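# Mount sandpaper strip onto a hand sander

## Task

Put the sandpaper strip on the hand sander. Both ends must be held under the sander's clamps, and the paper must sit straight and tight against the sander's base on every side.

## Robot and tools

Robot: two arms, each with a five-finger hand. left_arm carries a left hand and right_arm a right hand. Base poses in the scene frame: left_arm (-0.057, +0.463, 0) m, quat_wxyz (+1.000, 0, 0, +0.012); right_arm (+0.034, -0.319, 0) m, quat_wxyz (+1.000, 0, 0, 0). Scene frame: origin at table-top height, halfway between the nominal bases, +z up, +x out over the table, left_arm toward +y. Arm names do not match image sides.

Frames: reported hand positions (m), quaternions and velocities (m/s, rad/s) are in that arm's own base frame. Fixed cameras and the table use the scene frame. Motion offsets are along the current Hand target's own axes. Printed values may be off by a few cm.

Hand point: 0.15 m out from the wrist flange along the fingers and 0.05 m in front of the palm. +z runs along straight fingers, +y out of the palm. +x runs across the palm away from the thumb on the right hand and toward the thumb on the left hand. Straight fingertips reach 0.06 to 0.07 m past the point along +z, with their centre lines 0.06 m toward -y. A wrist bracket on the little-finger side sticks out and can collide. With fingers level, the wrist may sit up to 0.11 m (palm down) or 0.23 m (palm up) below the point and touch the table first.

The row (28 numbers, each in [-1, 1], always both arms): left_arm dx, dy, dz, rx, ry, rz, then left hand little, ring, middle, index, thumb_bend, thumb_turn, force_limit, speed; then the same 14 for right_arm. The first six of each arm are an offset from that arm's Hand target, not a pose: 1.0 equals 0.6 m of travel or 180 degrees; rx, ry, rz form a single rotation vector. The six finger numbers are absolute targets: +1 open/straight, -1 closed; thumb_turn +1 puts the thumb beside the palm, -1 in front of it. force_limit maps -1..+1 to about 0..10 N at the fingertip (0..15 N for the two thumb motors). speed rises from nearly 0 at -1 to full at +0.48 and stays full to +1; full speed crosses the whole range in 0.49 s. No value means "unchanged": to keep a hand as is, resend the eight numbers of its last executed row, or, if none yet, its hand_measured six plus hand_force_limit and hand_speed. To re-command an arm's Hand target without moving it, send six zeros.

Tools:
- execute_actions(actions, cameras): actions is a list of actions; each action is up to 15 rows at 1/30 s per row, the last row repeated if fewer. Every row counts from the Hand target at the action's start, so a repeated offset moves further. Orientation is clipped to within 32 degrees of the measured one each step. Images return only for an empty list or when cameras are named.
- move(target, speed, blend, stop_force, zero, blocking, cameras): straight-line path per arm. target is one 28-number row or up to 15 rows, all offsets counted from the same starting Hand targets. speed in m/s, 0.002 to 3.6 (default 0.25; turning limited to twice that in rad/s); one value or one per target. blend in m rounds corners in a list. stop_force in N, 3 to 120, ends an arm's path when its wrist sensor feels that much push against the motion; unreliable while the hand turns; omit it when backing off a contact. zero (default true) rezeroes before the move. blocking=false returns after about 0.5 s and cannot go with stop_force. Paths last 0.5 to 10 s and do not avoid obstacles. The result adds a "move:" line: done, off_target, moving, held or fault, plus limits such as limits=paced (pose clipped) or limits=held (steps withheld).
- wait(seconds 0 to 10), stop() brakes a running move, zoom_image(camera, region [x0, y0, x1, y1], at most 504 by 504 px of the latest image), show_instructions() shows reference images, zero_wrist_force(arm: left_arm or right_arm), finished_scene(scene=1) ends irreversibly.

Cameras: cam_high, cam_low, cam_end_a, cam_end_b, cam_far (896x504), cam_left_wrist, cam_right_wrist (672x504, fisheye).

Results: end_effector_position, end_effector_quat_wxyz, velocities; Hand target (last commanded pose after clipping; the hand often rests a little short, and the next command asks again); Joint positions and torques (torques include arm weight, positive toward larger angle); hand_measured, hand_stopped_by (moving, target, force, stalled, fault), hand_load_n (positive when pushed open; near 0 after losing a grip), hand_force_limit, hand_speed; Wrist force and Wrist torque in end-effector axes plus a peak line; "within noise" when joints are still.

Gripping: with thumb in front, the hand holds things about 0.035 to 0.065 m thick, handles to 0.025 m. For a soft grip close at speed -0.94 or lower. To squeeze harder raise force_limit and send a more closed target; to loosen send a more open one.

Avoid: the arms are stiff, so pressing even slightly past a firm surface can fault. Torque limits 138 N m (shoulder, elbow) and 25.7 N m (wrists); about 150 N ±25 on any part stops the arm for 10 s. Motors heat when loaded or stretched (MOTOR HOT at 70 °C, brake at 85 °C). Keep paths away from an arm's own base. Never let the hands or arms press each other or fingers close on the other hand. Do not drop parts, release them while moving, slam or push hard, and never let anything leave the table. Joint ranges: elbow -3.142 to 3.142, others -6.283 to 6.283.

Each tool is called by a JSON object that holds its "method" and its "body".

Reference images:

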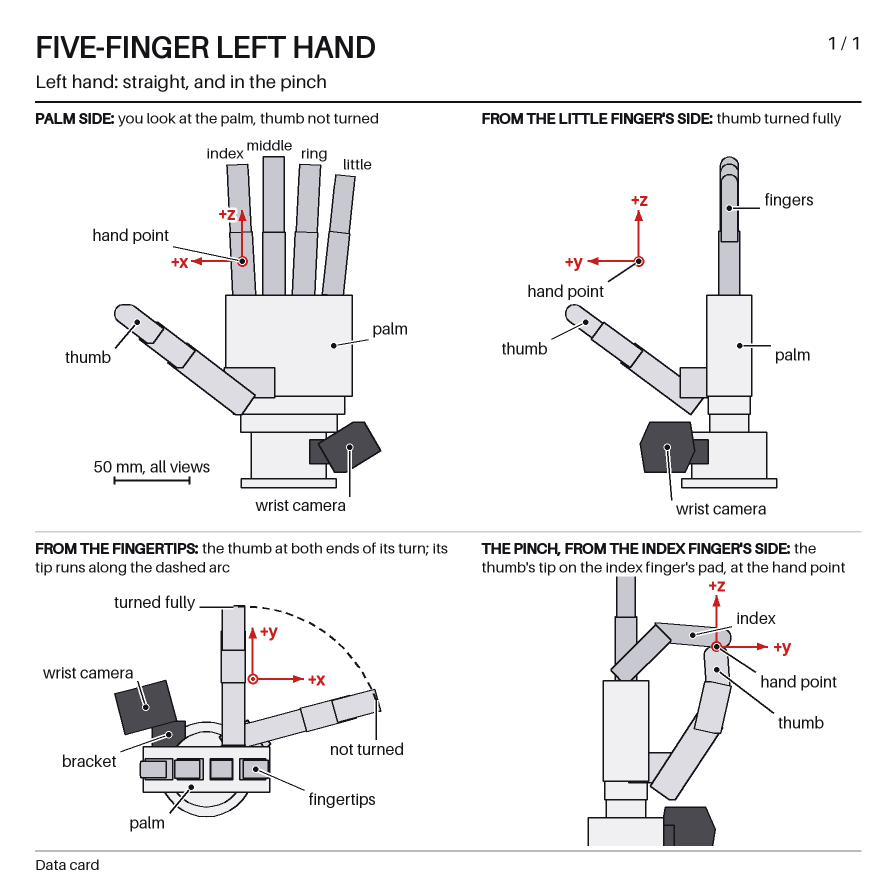

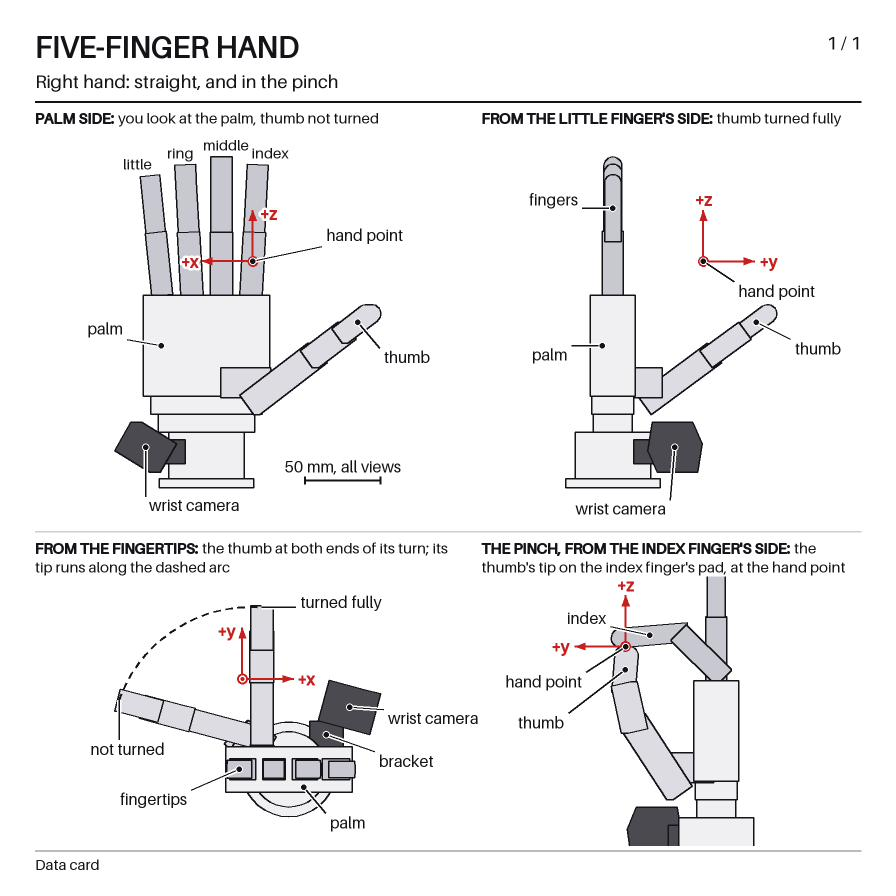

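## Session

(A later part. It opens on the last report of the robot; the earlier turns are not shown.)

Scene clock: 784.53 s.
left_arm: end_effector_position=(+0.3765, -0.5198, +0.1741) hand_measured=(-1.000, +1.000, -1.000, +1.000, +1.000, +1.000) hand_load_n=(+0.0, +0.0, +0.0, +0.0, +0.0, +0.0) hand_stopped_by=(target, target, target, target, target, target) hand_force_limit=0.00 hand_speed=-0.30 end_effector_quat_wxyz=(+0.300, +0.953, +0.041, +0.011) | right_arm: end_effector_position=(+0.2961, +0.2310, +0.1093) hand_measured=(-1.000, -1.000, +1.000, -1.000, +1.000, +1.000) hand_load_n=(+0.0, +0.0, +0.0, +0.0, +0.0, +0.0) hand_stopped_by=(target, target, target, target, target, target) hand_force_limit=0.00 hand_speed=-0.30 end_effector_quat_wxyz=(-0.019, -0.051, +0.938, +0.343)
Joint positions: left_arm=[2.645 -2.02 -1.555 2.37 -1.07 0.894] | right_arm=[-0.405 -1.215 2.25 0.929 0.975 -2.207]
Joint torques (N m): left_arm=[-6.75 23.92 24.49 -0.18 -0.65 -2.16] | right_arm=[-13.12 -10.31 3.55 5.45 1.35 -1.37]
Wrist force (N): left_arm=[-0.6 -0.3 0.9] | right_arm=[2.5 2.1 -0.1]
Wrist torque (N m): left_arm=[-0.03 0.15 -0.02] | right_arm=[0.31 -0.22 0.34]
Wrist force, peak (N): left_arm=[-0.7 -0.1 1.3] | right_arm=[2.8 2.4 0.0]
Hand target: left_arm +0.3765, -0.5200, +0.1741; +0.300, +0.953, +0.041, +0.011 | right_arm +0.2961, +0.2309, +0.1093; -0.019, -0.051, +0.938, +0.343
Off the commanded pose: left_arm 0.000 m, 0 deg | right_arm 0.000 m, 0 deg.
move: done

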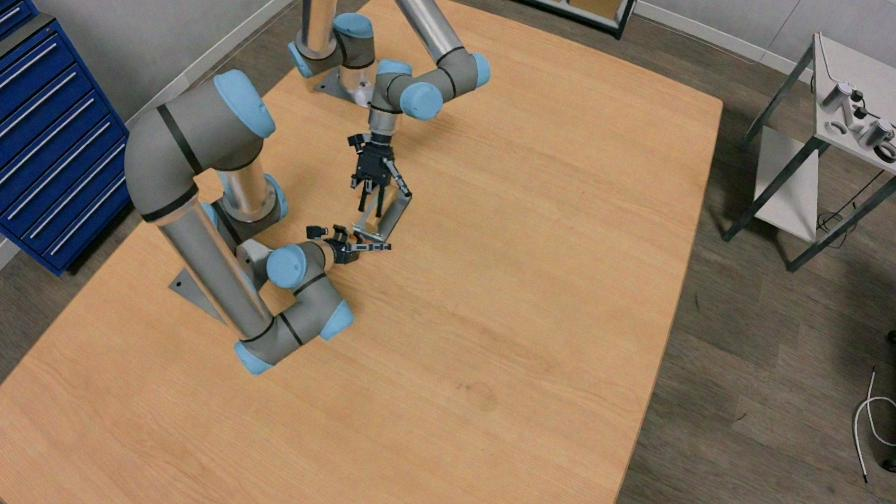

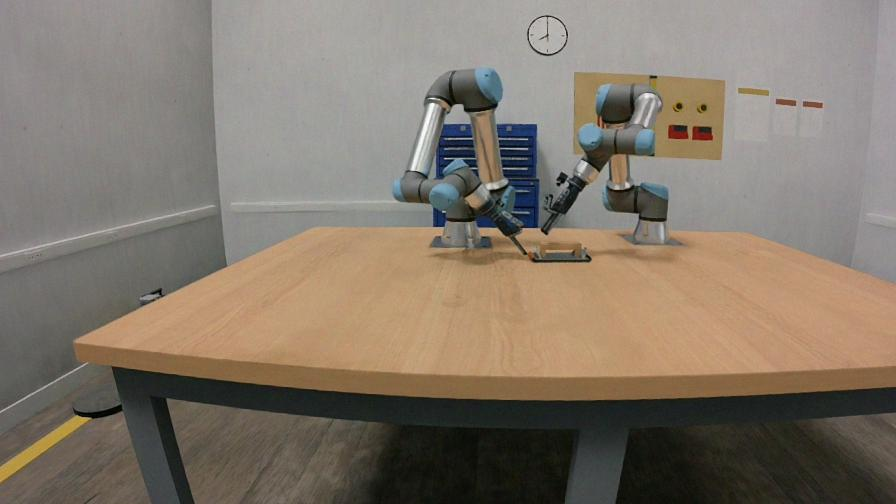

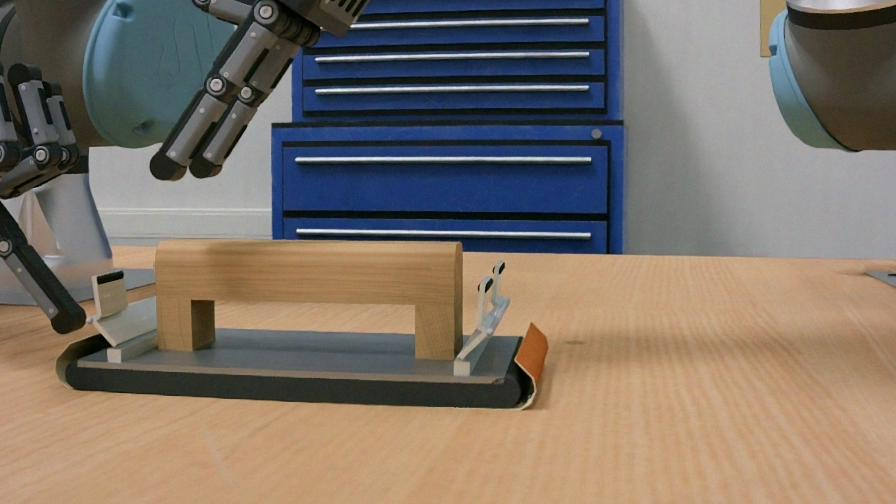

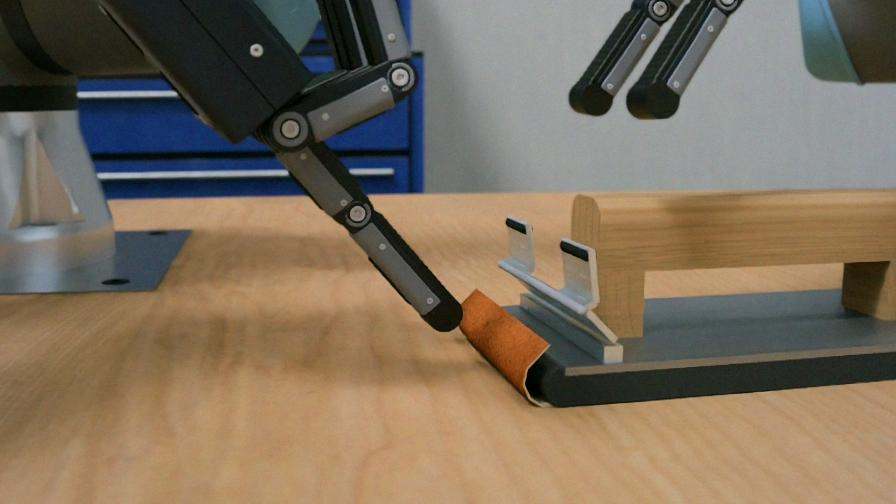

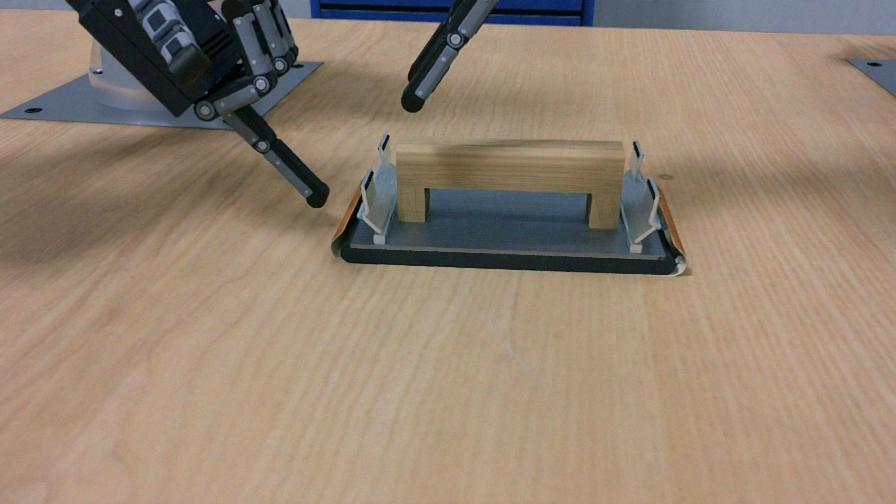

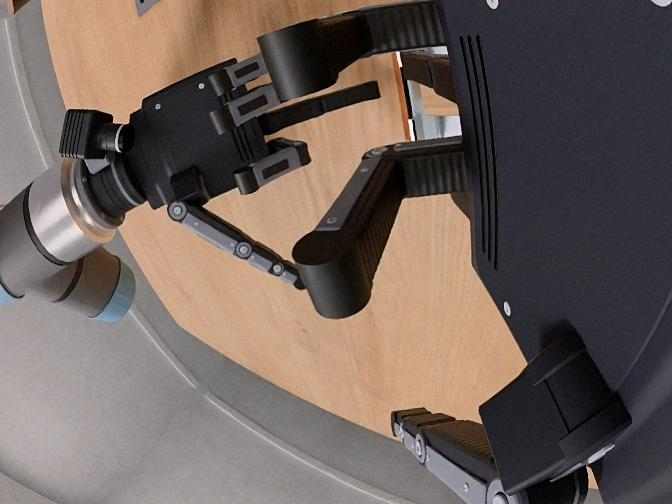

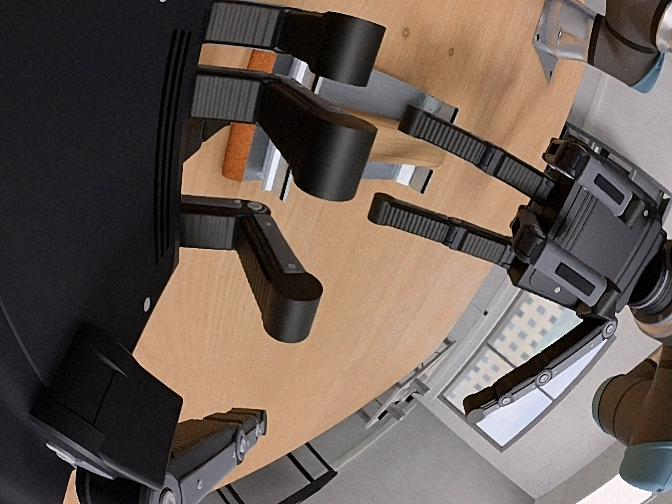

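{"method": "move", "body": {"target": [[0, -0.0131, 0.0681, 0, 0, 0, -1, 1, -1, 1, 1, 1, 0, -0.3, 0, 0, 0, 0, 0, 0, -1, -1, 1, -1, 1, 1, 0, -0.3]], "speed": 0.05, "cameras": ["all"]}}

{"method": "zoom_image", "body": {"camera": "cam_far", "region": [290, 100, 450, 280]}}

{"method": "zoom_image", "body": {"camera": "cam_end_b", "region": [400, 150, 680, 430]}}

{"method": "zoom_image", "body": {"camera": "cam_high", "region": [320, 180, 420, 260]}}

{"method": "zoom_image", "body": {"camera": "cam_left_wrist", "region": [300, 0, 580, 220]}}

Scene clock: 807.40 s.
left_arm: end_effector_position=(+0.3778, -0.5368, +0.1363) hand_measured=(-1.000, +1.000, -1.000, +1.000, +1.000, +1.000) hand_load_n=(+0.0, +0.0, +0.0, +0.0, +0.0, +0.0) hand_stopped_by=(target, target, target, target, target, target) hand_force_limit=0.00 hand_speed=-0.30 end_effector_quat_wxyz=(+0.300, +0.953, +0.041, +0.011) | right_arm: end_effector_position=(+0.2961, +0.2309, +0.1093) hand_measured=(-1.000, -1.000, +1.000, -1.000, +1.000, +1.000) hand_load_n=(+0.0, +0.0, +0.0, +0.0, +0.0, +0.0) hand_stopped_by=(target, target, target, target, target, target) hand_force_limit=0.00 hand_speed=-0.30 end_effector_quat_wxyz=(-0.019, -0.051, +0.938, +0.343)
Joint positions: left_arm=[2.614 -2.086 -1.556 2.453 -1.081 0.86] | right_arm=[-0.405 -1.215 2.25 0.929 0.975 -2.207]
Joint torques (N m): left_arm=[-6.74 25.62 24.05 -0.56 -0.56 -1.75] | right_arm=[-12.86 -9.86 3.91 5.36 1.29 -1.29]
Wrist force (N): left_arm=[-0.3 -0.3 1.0] | right_arm=[2.7 2.4 -0.1]
Wrist torque (N m): left_arm=[-0.05 0.12 -0.01] | right_arm=[0.34 -0.26 0.36]
Wrist force, peak (N): left_arm=[-0.3 -0.5 1.3] | right_arm=[2.9 2.4 -0.1]
Hand target: left_arm +0.3778, -0.5369, +0.1361; +0.300, +0.953, +0.041, +0.011 | right_arm +0.2961, +0.2309, +0.1093; -0.019, -0.051, +0.938, +0.343
Off the commanded pose: left_arm 0.000 m, 0 deg | right_arm 0.000 m, 0 deg.
move: done

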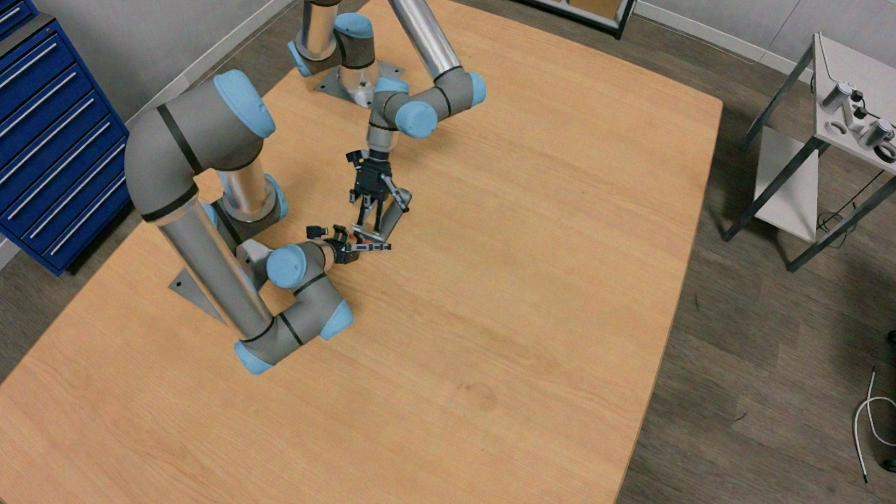

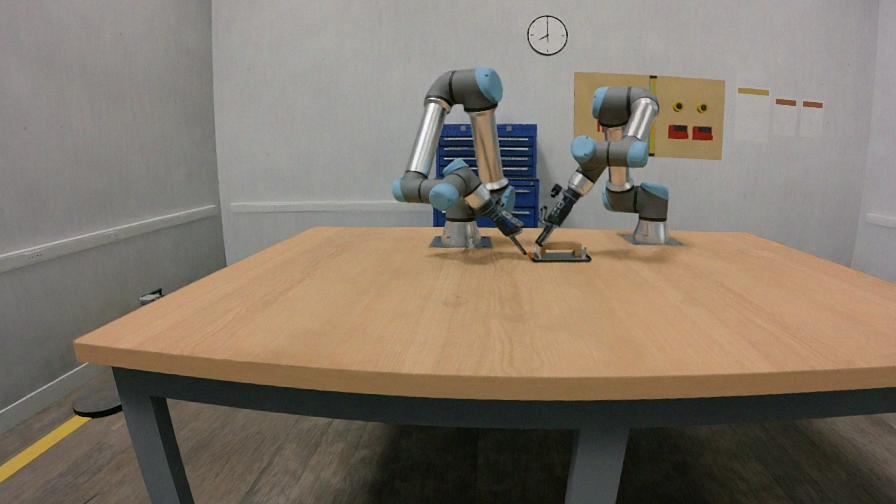

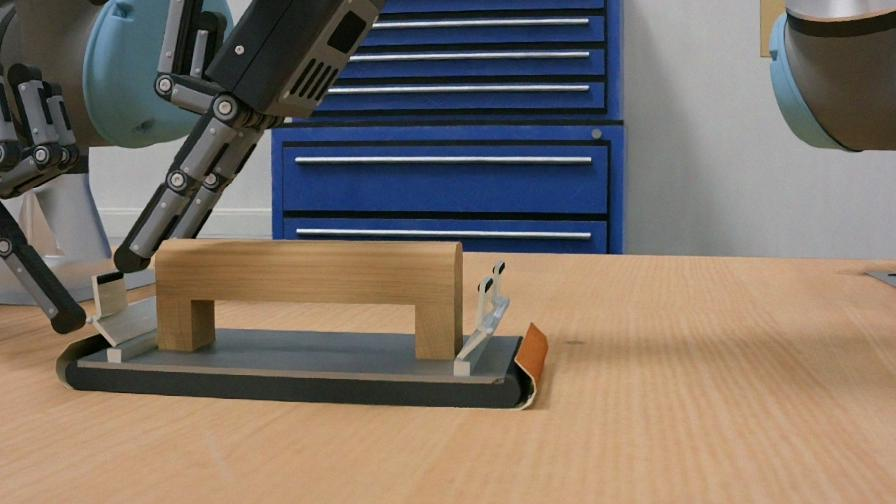

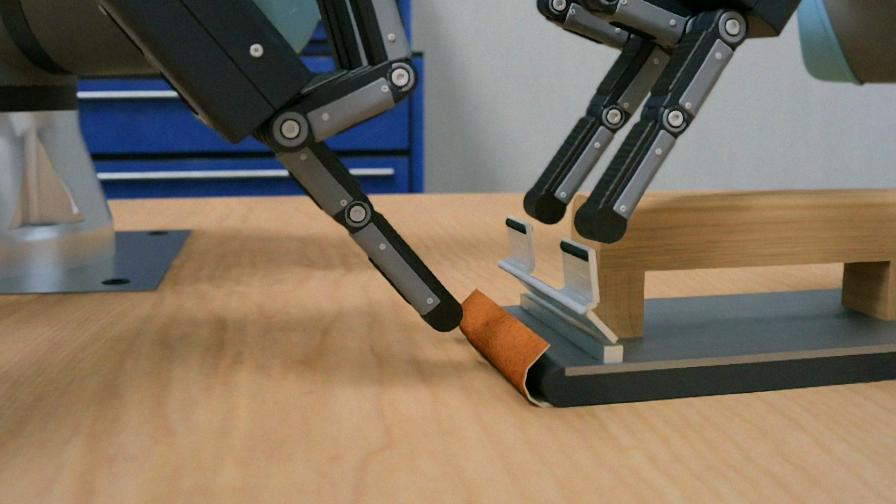

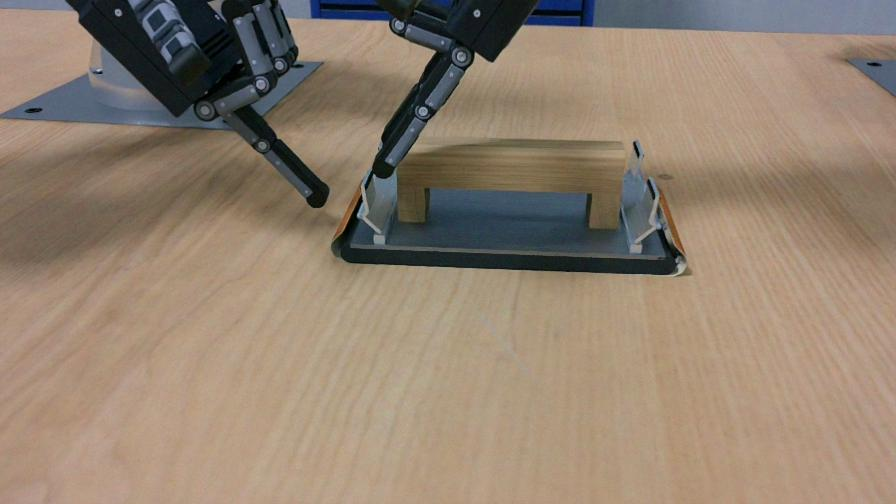

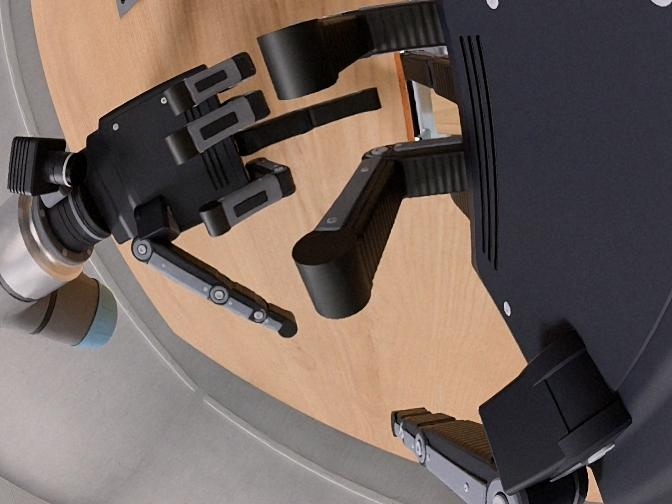

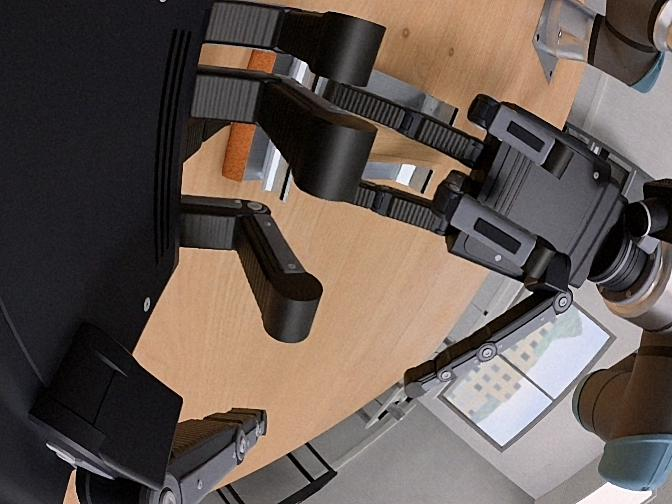

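Scaled by 2.800 from the camera's 896x504 image, which has a finer 1280x720 frame.

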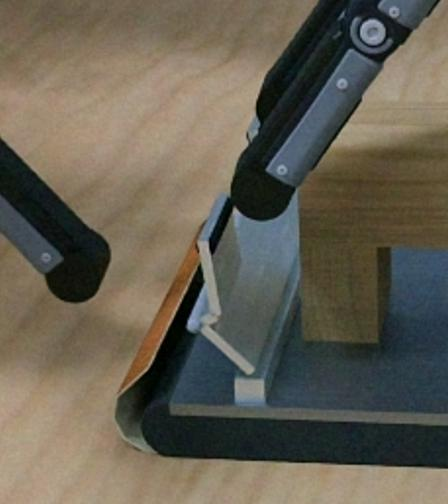

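Scaled by 1.800 from the camera's 896x504 image, which has a finer 1280x720 frame.

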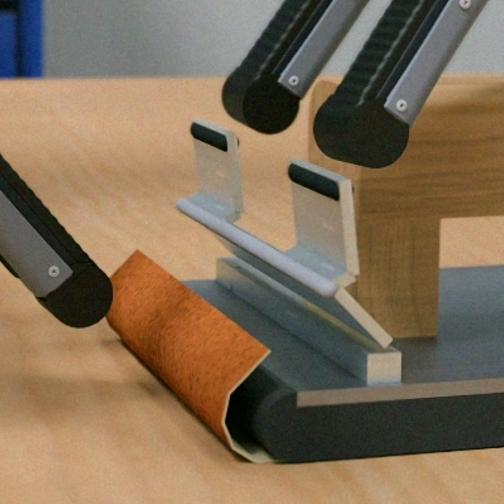

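Scaled by 5.040 from the camera's 896x504 image, which has a finer 1280x720 frame.

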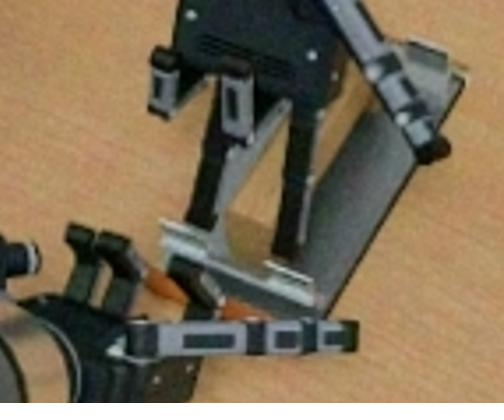

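Scaled by 1.800 from the camera's 672x504 image, which has a finer 960x720 frame.

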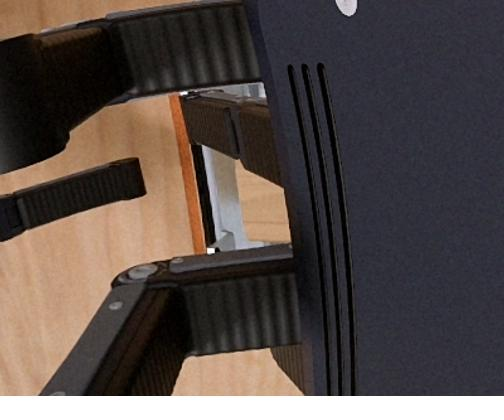

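{"method": "move", "body": {"target": [[0, 0, 0, 0, 0, 0, -1, 1, -1, 1, 1, 1, 0, -0.3, 0, -0.0022, 0.0208, 0, 0, 0, -1, -1, 1, -1, 1, 1, 0, -0.3], [0, 0, 0, 0, 0, 0, -1, 1, -1, 1, 1, 1, 0, -0.3, 0, 0.0065, 0.0285, 0, 0, 0, -1, -1, 1, -1, 1, 1, 0, -0.3]], "speed": 0.02, "stop_force": 6, "cameras": ["cam_far", "cam_end_b"]}}

{"method": "zoom_image", "body": {"camera": "cam_end_b", "region": [400, 150, 680, 430]}}

{"method": "zoom_image", "body": {"camera": "cam_far", "region": [290, 100, 450, 280]}}

Scene clock: 839.33 s.
left_arm: end_effector_position=(+0.3778, -0.5369, +0.1361) hand_measured=(-1.000, +1.000, -1.000, +1.000, +1.000, +1.000) hand_load_n=(+0.0, +0.0, +0.0, +0.0, +0.0, +0.5) hand_stopped_by=(target, target, target, target, target, target) hand_force_limit=0.00 hand_speed=-0.30 end_effector_quat_wxyz=(+0.300, +0.953, +0.041, +0.011) | right_arm: end_effector_position=(+0.2946, +0.2449, +0.0988) hand_measured=(-1.000, -1.000, +1.000, -1.000, +1.000, +1.000) hand_load_n=(+0.0, +0.0, -0.5, +0.0, +0.0, +0.0) hand_stopped_by=(target, target, target, target, target, target) hand_force_limit=0.00 hand_speed=-0.30 end_effector_quat_wxyz=(-0.019, -0.051, +0.938, +0.343)
Joint positions: left_arm=[2.614 -2.087 -1.556 2.453 -1.081 0.86] | right_arm=[-0.357 -1.193 2.251 0.875 0.957 -2.152]
Joint torques (N m): left_arm=[-6.52 25.43 24.7 -0.27 -0.61 -1.95] | right_arm=[12.49 -34.56 -19.51 0.28 -2.6 1.52]
Wrist force (N): left_arm=[-0.2 -0.3 1.1] | right_arm=[2.5 1.7 -1.2]
Wrist torque (N m): left_arm=[-0.05 0.11 0.00] | right_arm=[0.23 -0.17 0.16]
Wrist force, peak (N): left_arm=[-0.3 -0.5 1.2] | right_arm=[2.9 2.1 -1.1]
Hand target: left_arm +0.3778, -0.5369, +0.1361; +0.300, +0.953, +0.041, +0.011 | right_arm +0.2946, +0.2449, +0.0988; -0.019, -0.051, +0.938, +0.343
Off the commanded pose: left_arm 0.000 m, 0 deg | right_arm 0.000 m, 0 deg.
move: done
Images, in order (width x height): cam_end_b 896x504, cam_far 896x504.

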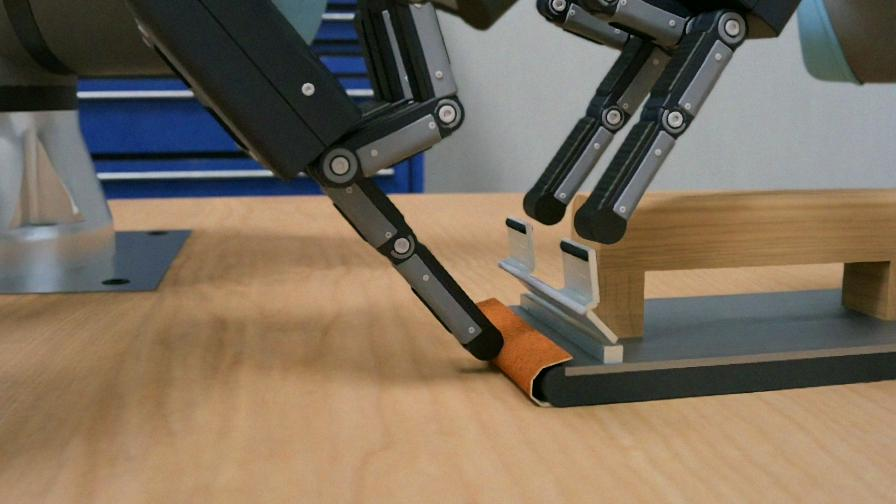

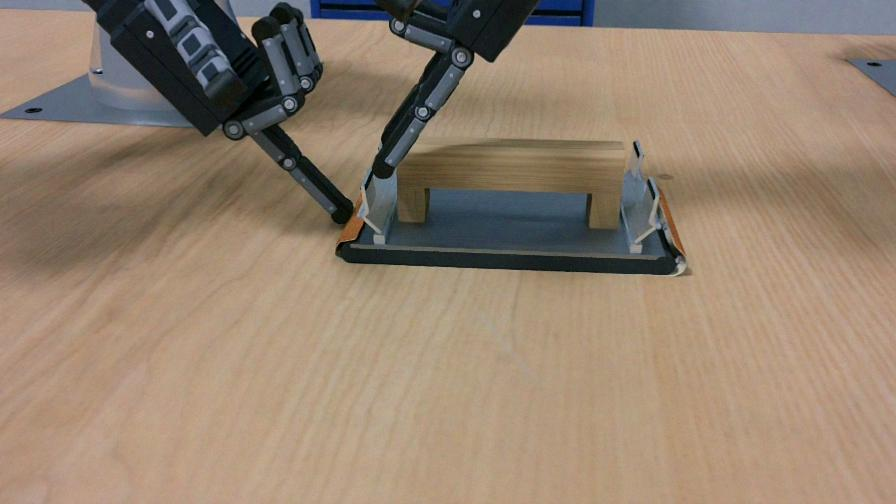

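Scaled by 1.800 from the camera's 896x504 image, which has a finer 1280x720 frame.

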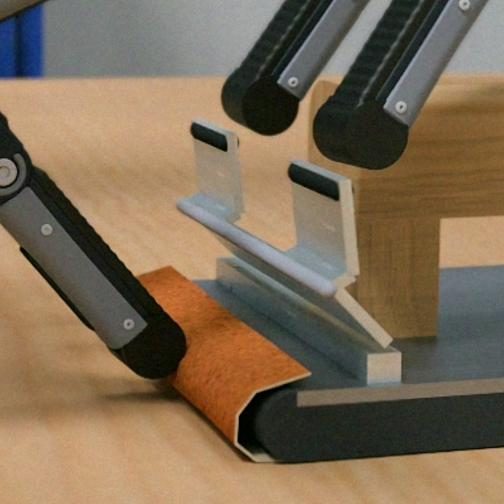

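Scaled by 2.800 from the camera's 896x504 image, which has a finer 1280x720 frame.

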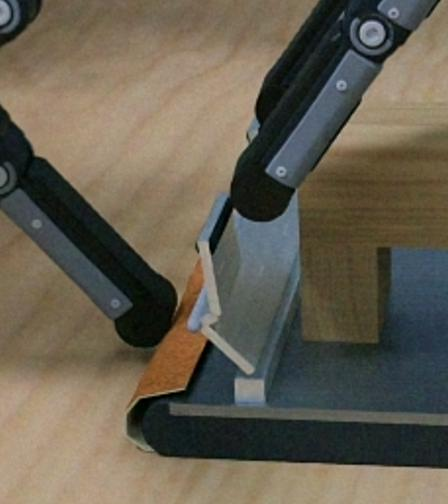

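{"method": "move", "body": {"target": [[0, 0, 0, 0, 0, 0, -1, 1, -1, 1, 1, 1, 0, -0.3, 0, 0.00912, -0.00257, 0, 0, 0, -1, -1, 1, -1, 1, 1, 0, -0.3], [0, 0, 0, 0, 0, 0, -1, 1, -1, 1, 1, 1, 0, -0.3, 0, 0.01697, -0.00207, 0, 0, 0, -1, -1, 1, -1, 1, 1, 0, -0.3], [0, 0, 0, 0, 0, 0, -1, 1, -1, 1, 1, 1, 0, -0.3, 0, 0.02102, -0.00042, 0, 0, 0, -1, -1, 1, -1, 1, 1, 0, -0.3]], "speed": 0.015, "stop_force": 6, "cameras": ["cam_far", "cam_end_b", "cam_high"]}}

{"method": "zoom_image", "body": {"camera": "cam_end_b", "region": [400, 150, 680, 430]}}

{"method": "zoom_image", "body": {"camera": "cam_far", "region": [290, 100, 450, 280]}}

Scene clock: 851.50 s.
left_arm: end_effector_position=(+0.3778, -0.5369, +0.1361) hand_measured=(-1.000, +1.000, -1.000, +1.000, +1.000, +1.000) hand_load_n=(+0.0, +0.0, +0.0, +0.0, +0.0, +0.0) hand_stopped_by=(target, target, target, target, target, target) hand_force_limit=0.00 hand_speed=-0.30 end_effector_quat_wxyz=(+0.300, +0.953, +0.041, +0.011) | right_arm: end_effector_position=(+0.2936, +0.2543, +0.1071) hand_measured=(-1.000, -1.000, +1.000, -1.000, +1.000, +1.000) hand_load_n=(+0.0, +0.0, +0.0, +0.0, +0.0, +0.0) hand_stopped_by=(target, target, target, target, target, target) hand_force_limit=0.00 hand_speed=-0.30 end_effector_quat_wxyz=(-0.019, -0.051, +0.938, +0.343)
Joint positions: left_arm=[2.614 -2.087 -1.556 2.453 -1.081 0.86] | right_arm=[-0.324 -1.219 2.243 0.886 0.945 -2.114]
Joint torques (N m): left_arm=[-7.11 25.5 23.18 -0.38 -0.75 -1.88] | right_arm=[12.57 -34.39 -20.52 0.43 -2.85 1.47]
Wrist force (N): left_arm=[-0.1 -0.3 1.0] | right_arm=[2.6 1.7 -0.3]
Wrist torque (N m): left_arm=[-0.04 0.08 0.01] | right_arm=[0.23 -0.21 0.19]
Wrist force, peak (N): left_arm=[-0.4 -0.6 1.1] | right_arm=[2.9 1.8 -1.8]
Hand target: left_arm +0.3778, -0.5369, +0.1361; +0.300, +0.953, +0.041, +0.011 | right_arm +0.2936, +0.2543, +0.1071; -0.019, -0.051, +0.938, +0.343
Off the commanded pose: left_arm 0.000 m, 0 deg | right_arm 0.000 m, 0 deg.
move: done
Images, in order (width x height): cam_high 896x504, cam_end_b 896x504, cam_far 896x504.

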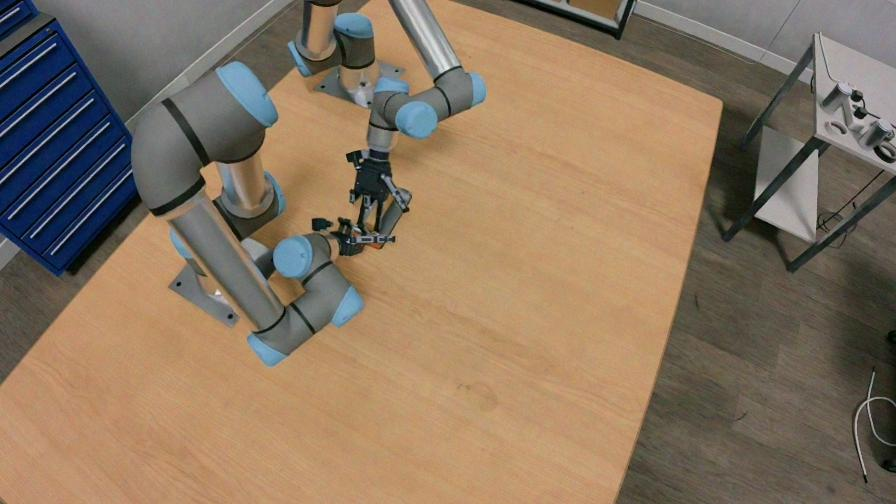

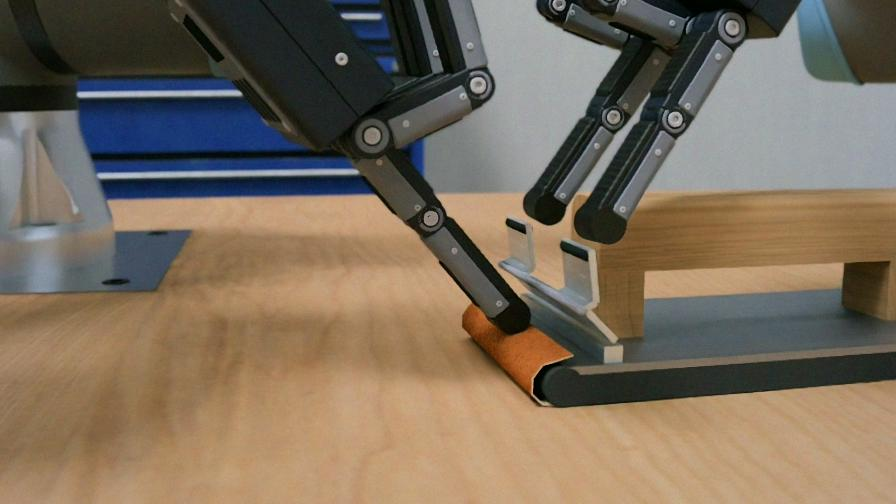

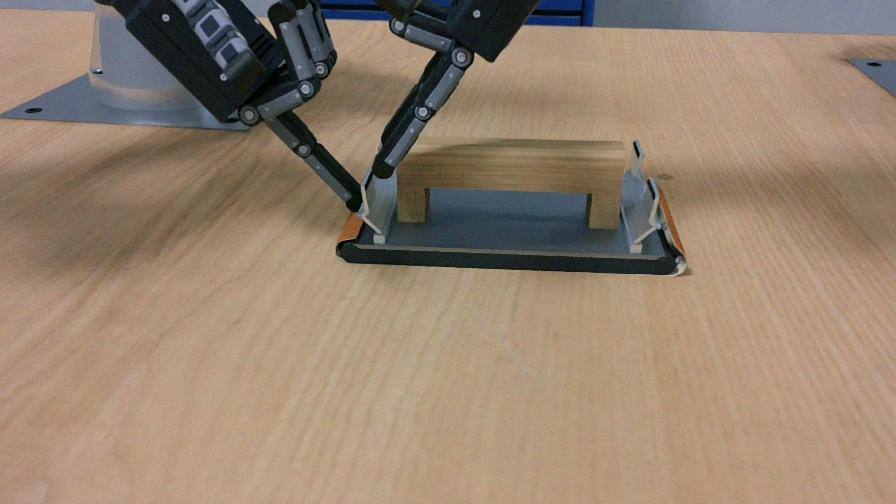

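Scaled by 1.800 from the camera's 896x504 image, which has a finer 1280x720 frame.

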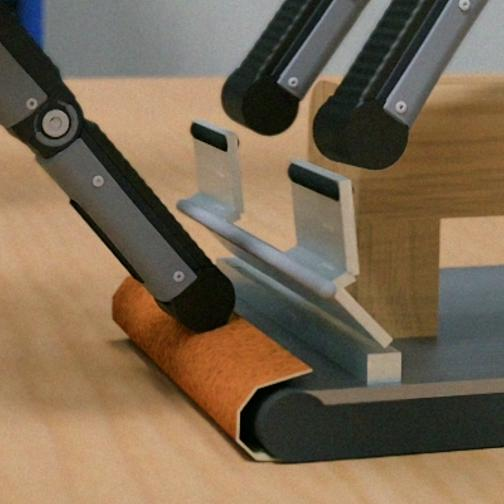

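Scaled by 2.800 from the camera's 896x504 image, which has a finer 1280x720 frame.

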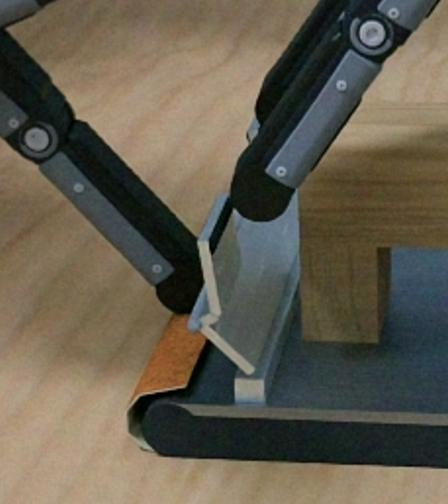

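{"method": "move", "body": {"target": [[0.0033, -0.01353, 0.02512, 0, 0, 0, -1, 1, -1, 1, 1, 1, 0, -0.3, 0, 0, 0, 0, 0, 0, -1, -1, 1, -1, 1, 1, 0, -0.3]], "speed": 0.03, "cameras": ["cam_far", "cam_end_b", "cam_high", "cam_left_wrist", "cam_end_a"]}}

{"method": "zoom_image", "body": {"camera": "cam_end_b", "region": [400, 150, 680, 430]}}

{"method": "zoom_image", "body": {"camera": "cam_far", "region": [290, 100, 450, 280]}}

{"method": "zoom_image", "body": {"camera": "cam_high", "region": [320, 180, 420, 260]}}

{"method": "zoom_image", "body": {"camera": "cam_end_a", "region": [30, 200, 270, 420]}}

Scene clock: 882.60 s.
left_arm: end_effector_position=(+0.3799, -0.5387, +0.1192) hand_measured=(-1.000, +1.000, -1.000, +1.000, +1.000, +1.000) hand_load_n=(-0.5, +0.0, +0.0, +0.0, +0.0, +0.0) hand_stopped_by=(target, target, target, target, target, target) hand_force_limit=0.00 hand_speed=-0.30 end_effector_quat_wxyz=(+0.300, +0.953, +0.041, +0.011) | right_arm: end_effector_position=(+0.2936, +0.2543, +0.1071) hand_measured=(-1.000, -1.000, +1.000, -1.000, +1.000, +1.000) hand_load_n=(+0.0, +0.0, +0.0, +0.0, +0.0, +0.0) hand_stopped_by=(target, target, target, target, target, target) hand_force_limit=0.00 hand_speed=-0.30 end_effector_quat_wxyz=(-0.019, -0.051, +0.938, +0.343)
Joint positions: left_arm=[2.613 -2.112 -1.564 2.487 -1.081 0.859] | right_arm=[-0.324 -1.219 2.243 0.886 0.945 -2.114]
Joint torques (N m): left_arm=[-6.48 24.07 6.56 1.16 -0.59 -1.94] | right_arm=[12.16 -34.46 -20.75 0.41 -2.72 1.52]
Wrist force (N): left_arm=[-3.0 -1.4 -4.7] | right_arm=[2.2 1.6 -0.4]
Wrist torque (N m): left_arm=[0.37 -0.23 -0.12] | right_arm=[0.24 -0.15 0.17]
Wrist force, peak (N): left_arm=[-0.7 1.1 -6.4] | right_arm=[2.7 2.0 -0.4]
Hand target: left_arm +0.3799, -0.5387, +0.1191; +0.300, +0.953, +0.041, +0.011 | right_arm +0.2936, +0.2543, +0.1071; -0.019, -0.051, +0.938, +0.343
Off the commanded pose: left_arm 0.000 m, 0 deg | right_arm 0.000 m, 0 deg.
move: done
Images, in order (width x height): cam_high 896x504, cam_end_a 896x504, cam_end_b 896x504, cam_far 896x504, cam_left_wrist 672x504.

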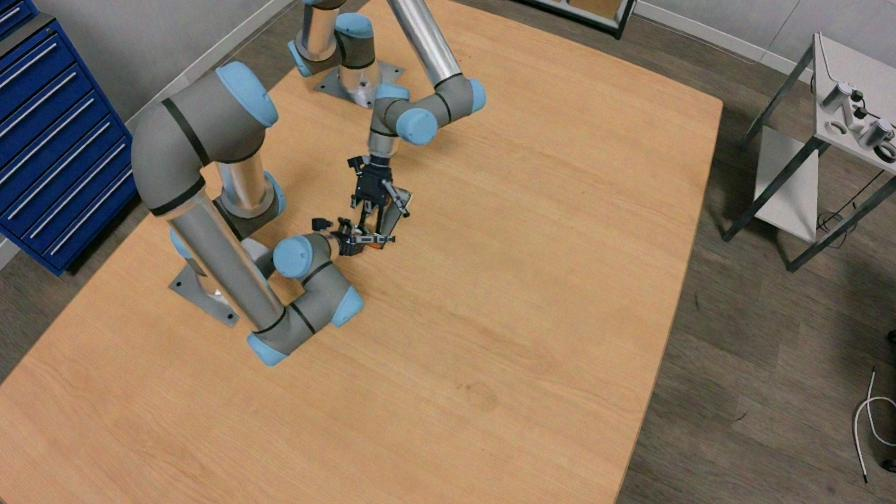

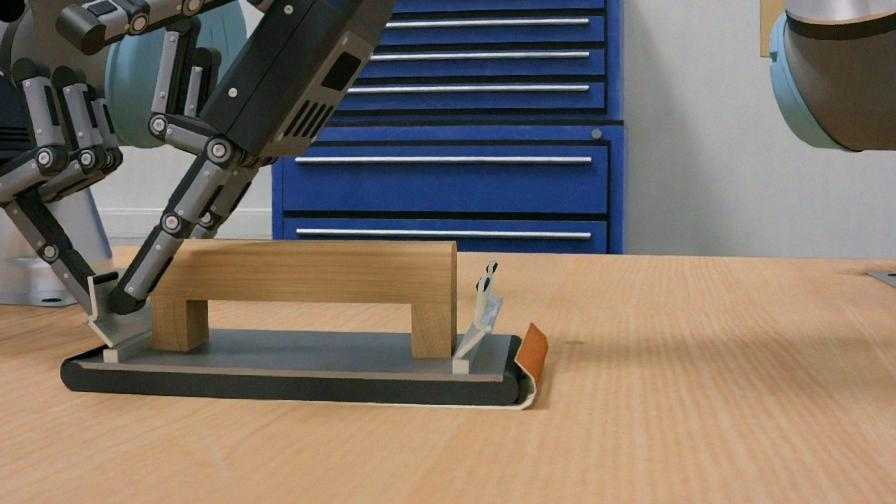

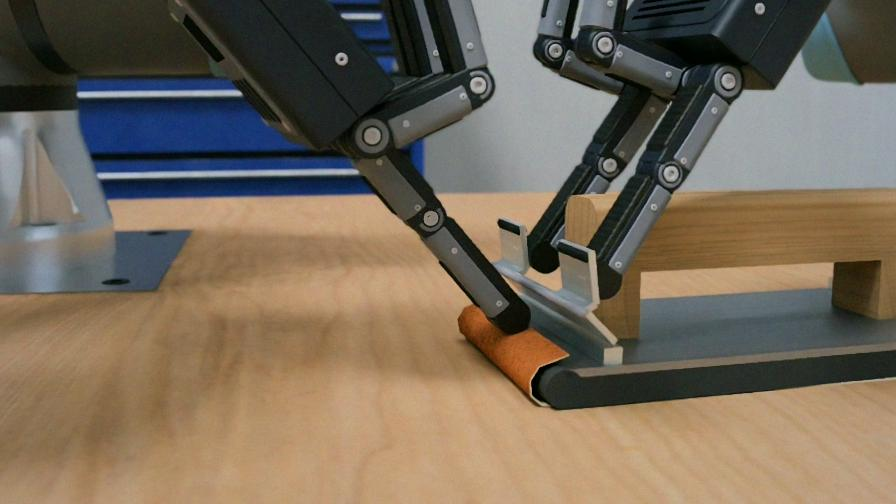

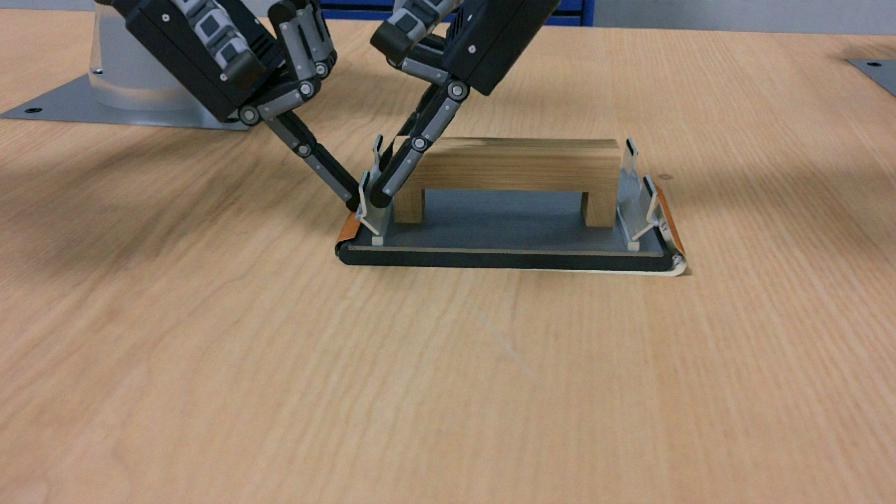

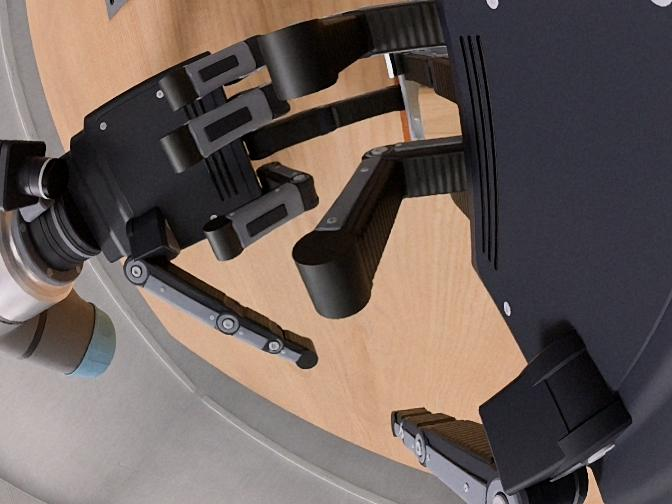

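Scaled by 1.800 from the camera's 896x504 image, which has a finer 1280x720 frame.

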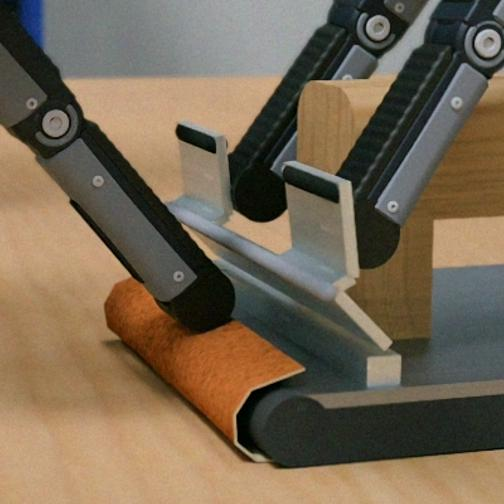

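Scaled by 2.800 from the camera's 896x504 image, which has a finer 1280x720 frame.

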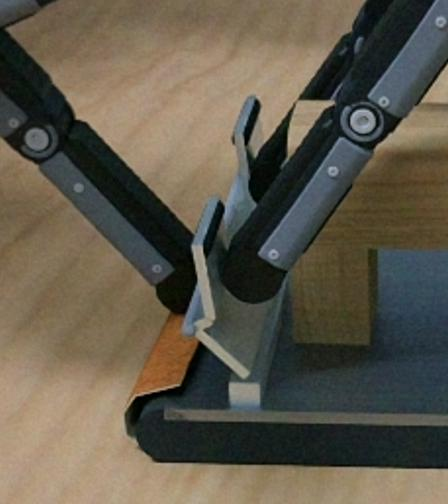

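Scaled by 5.040 from the camera's 896x504 image, which has a finer 1280x720 frame.

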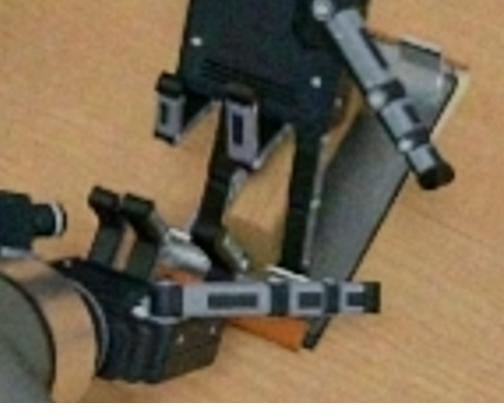

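Scaled by 2.100 from the camera's 896x504 image, which has a finer 1280x720 frame.

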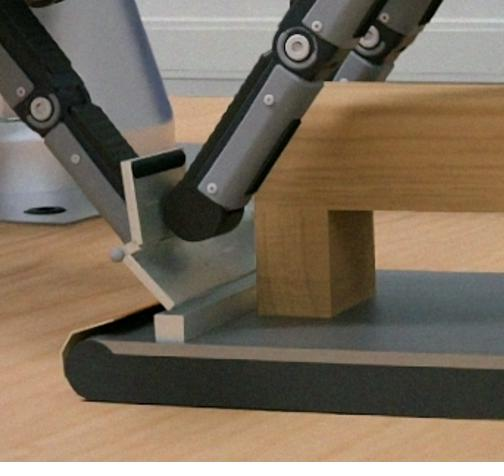

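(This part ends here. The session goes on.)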